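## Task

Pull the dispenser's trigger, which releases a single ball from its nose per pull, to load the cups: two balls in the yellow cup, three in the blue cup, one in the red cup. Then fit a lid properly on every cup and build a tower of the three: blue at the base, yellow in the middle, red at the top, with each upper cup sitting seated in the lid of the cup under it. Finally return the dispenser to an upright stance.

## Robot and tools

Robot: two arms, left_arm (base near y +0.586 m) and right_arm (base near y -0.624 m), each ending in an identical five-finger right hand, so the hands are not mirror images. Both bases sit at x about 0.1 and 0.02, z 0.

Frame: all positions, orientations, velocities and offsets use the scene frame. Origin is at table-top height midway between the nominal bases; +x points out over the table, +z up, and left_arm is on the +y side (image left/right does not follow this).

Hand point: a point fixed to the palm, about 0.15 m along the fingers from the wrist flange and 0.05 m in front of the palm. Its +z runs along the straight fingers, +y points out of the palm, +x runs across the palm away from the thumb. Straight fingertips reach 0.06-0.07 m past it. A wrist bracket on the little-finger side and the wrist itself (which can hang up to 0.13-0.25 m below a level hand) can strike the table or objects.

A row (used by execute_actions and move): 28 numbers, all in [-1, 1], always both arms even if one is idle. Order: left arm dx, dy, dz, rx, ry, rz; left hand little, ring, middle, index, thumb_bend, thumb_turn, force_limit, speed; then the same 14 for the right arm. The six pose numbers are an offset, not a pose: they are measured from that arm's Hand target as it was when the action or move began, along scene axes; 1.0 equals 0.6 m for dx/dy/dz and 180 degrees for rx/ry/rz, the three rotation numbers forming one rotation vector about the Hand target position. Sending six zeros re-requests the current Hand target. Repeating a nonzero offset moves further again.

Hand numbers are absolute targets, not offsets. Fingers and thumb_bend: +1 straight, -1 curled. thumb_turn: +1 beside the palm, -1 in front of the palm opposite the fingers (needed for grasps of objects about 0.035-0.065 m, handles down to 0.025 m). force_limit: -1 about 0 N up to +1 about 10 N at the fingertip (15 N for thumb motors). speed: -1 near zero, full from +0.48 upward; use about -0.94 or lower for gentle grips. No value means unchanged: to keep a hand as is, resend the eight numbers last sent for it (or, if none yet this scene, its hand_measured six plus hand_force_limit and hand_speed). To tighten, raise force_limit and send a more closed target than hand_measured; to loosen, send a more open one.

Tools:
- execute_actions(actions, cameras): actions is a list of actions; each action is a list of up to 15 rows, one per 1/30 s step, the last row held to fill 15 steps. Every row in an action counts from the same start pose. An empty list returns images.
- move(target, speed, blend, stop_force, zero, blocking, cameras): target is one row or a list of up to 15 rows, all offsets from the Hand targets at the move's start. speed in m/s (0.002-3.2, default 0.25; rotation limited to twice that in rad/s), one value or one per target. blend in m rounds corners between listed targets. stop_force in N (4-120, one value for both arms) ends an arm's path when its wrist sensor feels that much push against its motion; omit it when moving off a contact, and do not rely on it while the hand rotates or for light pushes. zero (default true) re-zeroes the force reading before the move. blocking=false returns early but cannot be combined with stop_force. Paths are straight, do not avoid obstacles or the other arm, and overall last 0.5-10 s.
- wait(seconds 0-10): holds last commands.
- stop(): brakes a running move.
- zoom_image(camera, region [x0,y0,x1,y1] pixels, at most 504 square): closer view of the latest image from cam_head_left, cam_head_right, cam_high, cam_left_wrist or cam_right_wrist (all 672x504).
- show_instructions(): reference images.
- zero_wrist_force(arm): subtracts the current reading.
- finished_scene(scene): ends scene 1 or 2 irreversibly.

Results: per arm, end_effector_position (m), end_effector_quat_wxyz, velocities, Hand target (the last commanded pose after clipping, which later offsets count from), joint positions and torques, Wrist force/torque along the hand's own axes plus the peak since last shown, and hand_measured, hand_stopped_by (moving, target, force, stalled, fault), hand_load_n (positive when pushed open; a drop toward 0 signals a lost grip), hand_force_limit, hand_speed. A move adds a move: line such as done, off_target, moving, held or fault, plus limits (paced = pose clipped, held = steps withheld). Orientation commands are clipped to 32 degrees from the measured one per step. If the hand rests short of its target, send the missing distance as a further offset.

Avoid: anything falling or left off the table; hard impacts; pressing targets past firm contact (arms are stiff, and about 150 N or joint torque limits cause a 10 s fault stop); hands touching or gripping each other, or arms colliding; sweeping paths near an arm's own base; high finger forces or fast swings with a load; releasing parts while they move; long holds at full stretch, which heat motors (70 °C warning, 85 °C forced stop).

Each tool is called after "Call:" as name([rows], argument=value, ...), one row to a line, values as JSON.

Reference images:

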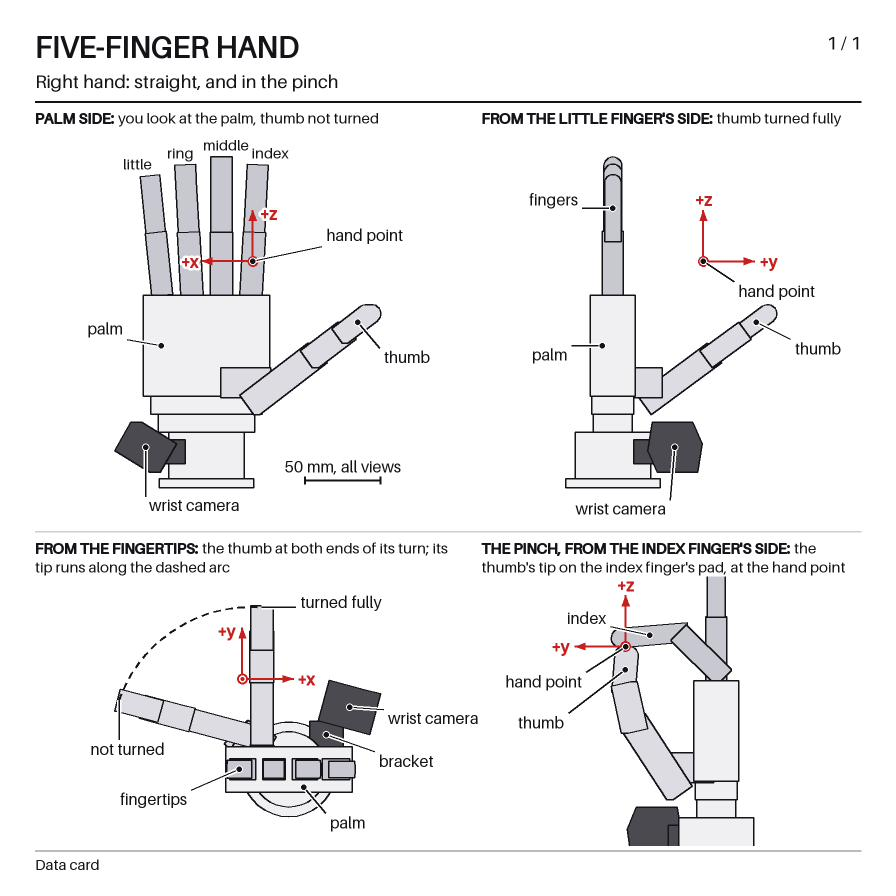

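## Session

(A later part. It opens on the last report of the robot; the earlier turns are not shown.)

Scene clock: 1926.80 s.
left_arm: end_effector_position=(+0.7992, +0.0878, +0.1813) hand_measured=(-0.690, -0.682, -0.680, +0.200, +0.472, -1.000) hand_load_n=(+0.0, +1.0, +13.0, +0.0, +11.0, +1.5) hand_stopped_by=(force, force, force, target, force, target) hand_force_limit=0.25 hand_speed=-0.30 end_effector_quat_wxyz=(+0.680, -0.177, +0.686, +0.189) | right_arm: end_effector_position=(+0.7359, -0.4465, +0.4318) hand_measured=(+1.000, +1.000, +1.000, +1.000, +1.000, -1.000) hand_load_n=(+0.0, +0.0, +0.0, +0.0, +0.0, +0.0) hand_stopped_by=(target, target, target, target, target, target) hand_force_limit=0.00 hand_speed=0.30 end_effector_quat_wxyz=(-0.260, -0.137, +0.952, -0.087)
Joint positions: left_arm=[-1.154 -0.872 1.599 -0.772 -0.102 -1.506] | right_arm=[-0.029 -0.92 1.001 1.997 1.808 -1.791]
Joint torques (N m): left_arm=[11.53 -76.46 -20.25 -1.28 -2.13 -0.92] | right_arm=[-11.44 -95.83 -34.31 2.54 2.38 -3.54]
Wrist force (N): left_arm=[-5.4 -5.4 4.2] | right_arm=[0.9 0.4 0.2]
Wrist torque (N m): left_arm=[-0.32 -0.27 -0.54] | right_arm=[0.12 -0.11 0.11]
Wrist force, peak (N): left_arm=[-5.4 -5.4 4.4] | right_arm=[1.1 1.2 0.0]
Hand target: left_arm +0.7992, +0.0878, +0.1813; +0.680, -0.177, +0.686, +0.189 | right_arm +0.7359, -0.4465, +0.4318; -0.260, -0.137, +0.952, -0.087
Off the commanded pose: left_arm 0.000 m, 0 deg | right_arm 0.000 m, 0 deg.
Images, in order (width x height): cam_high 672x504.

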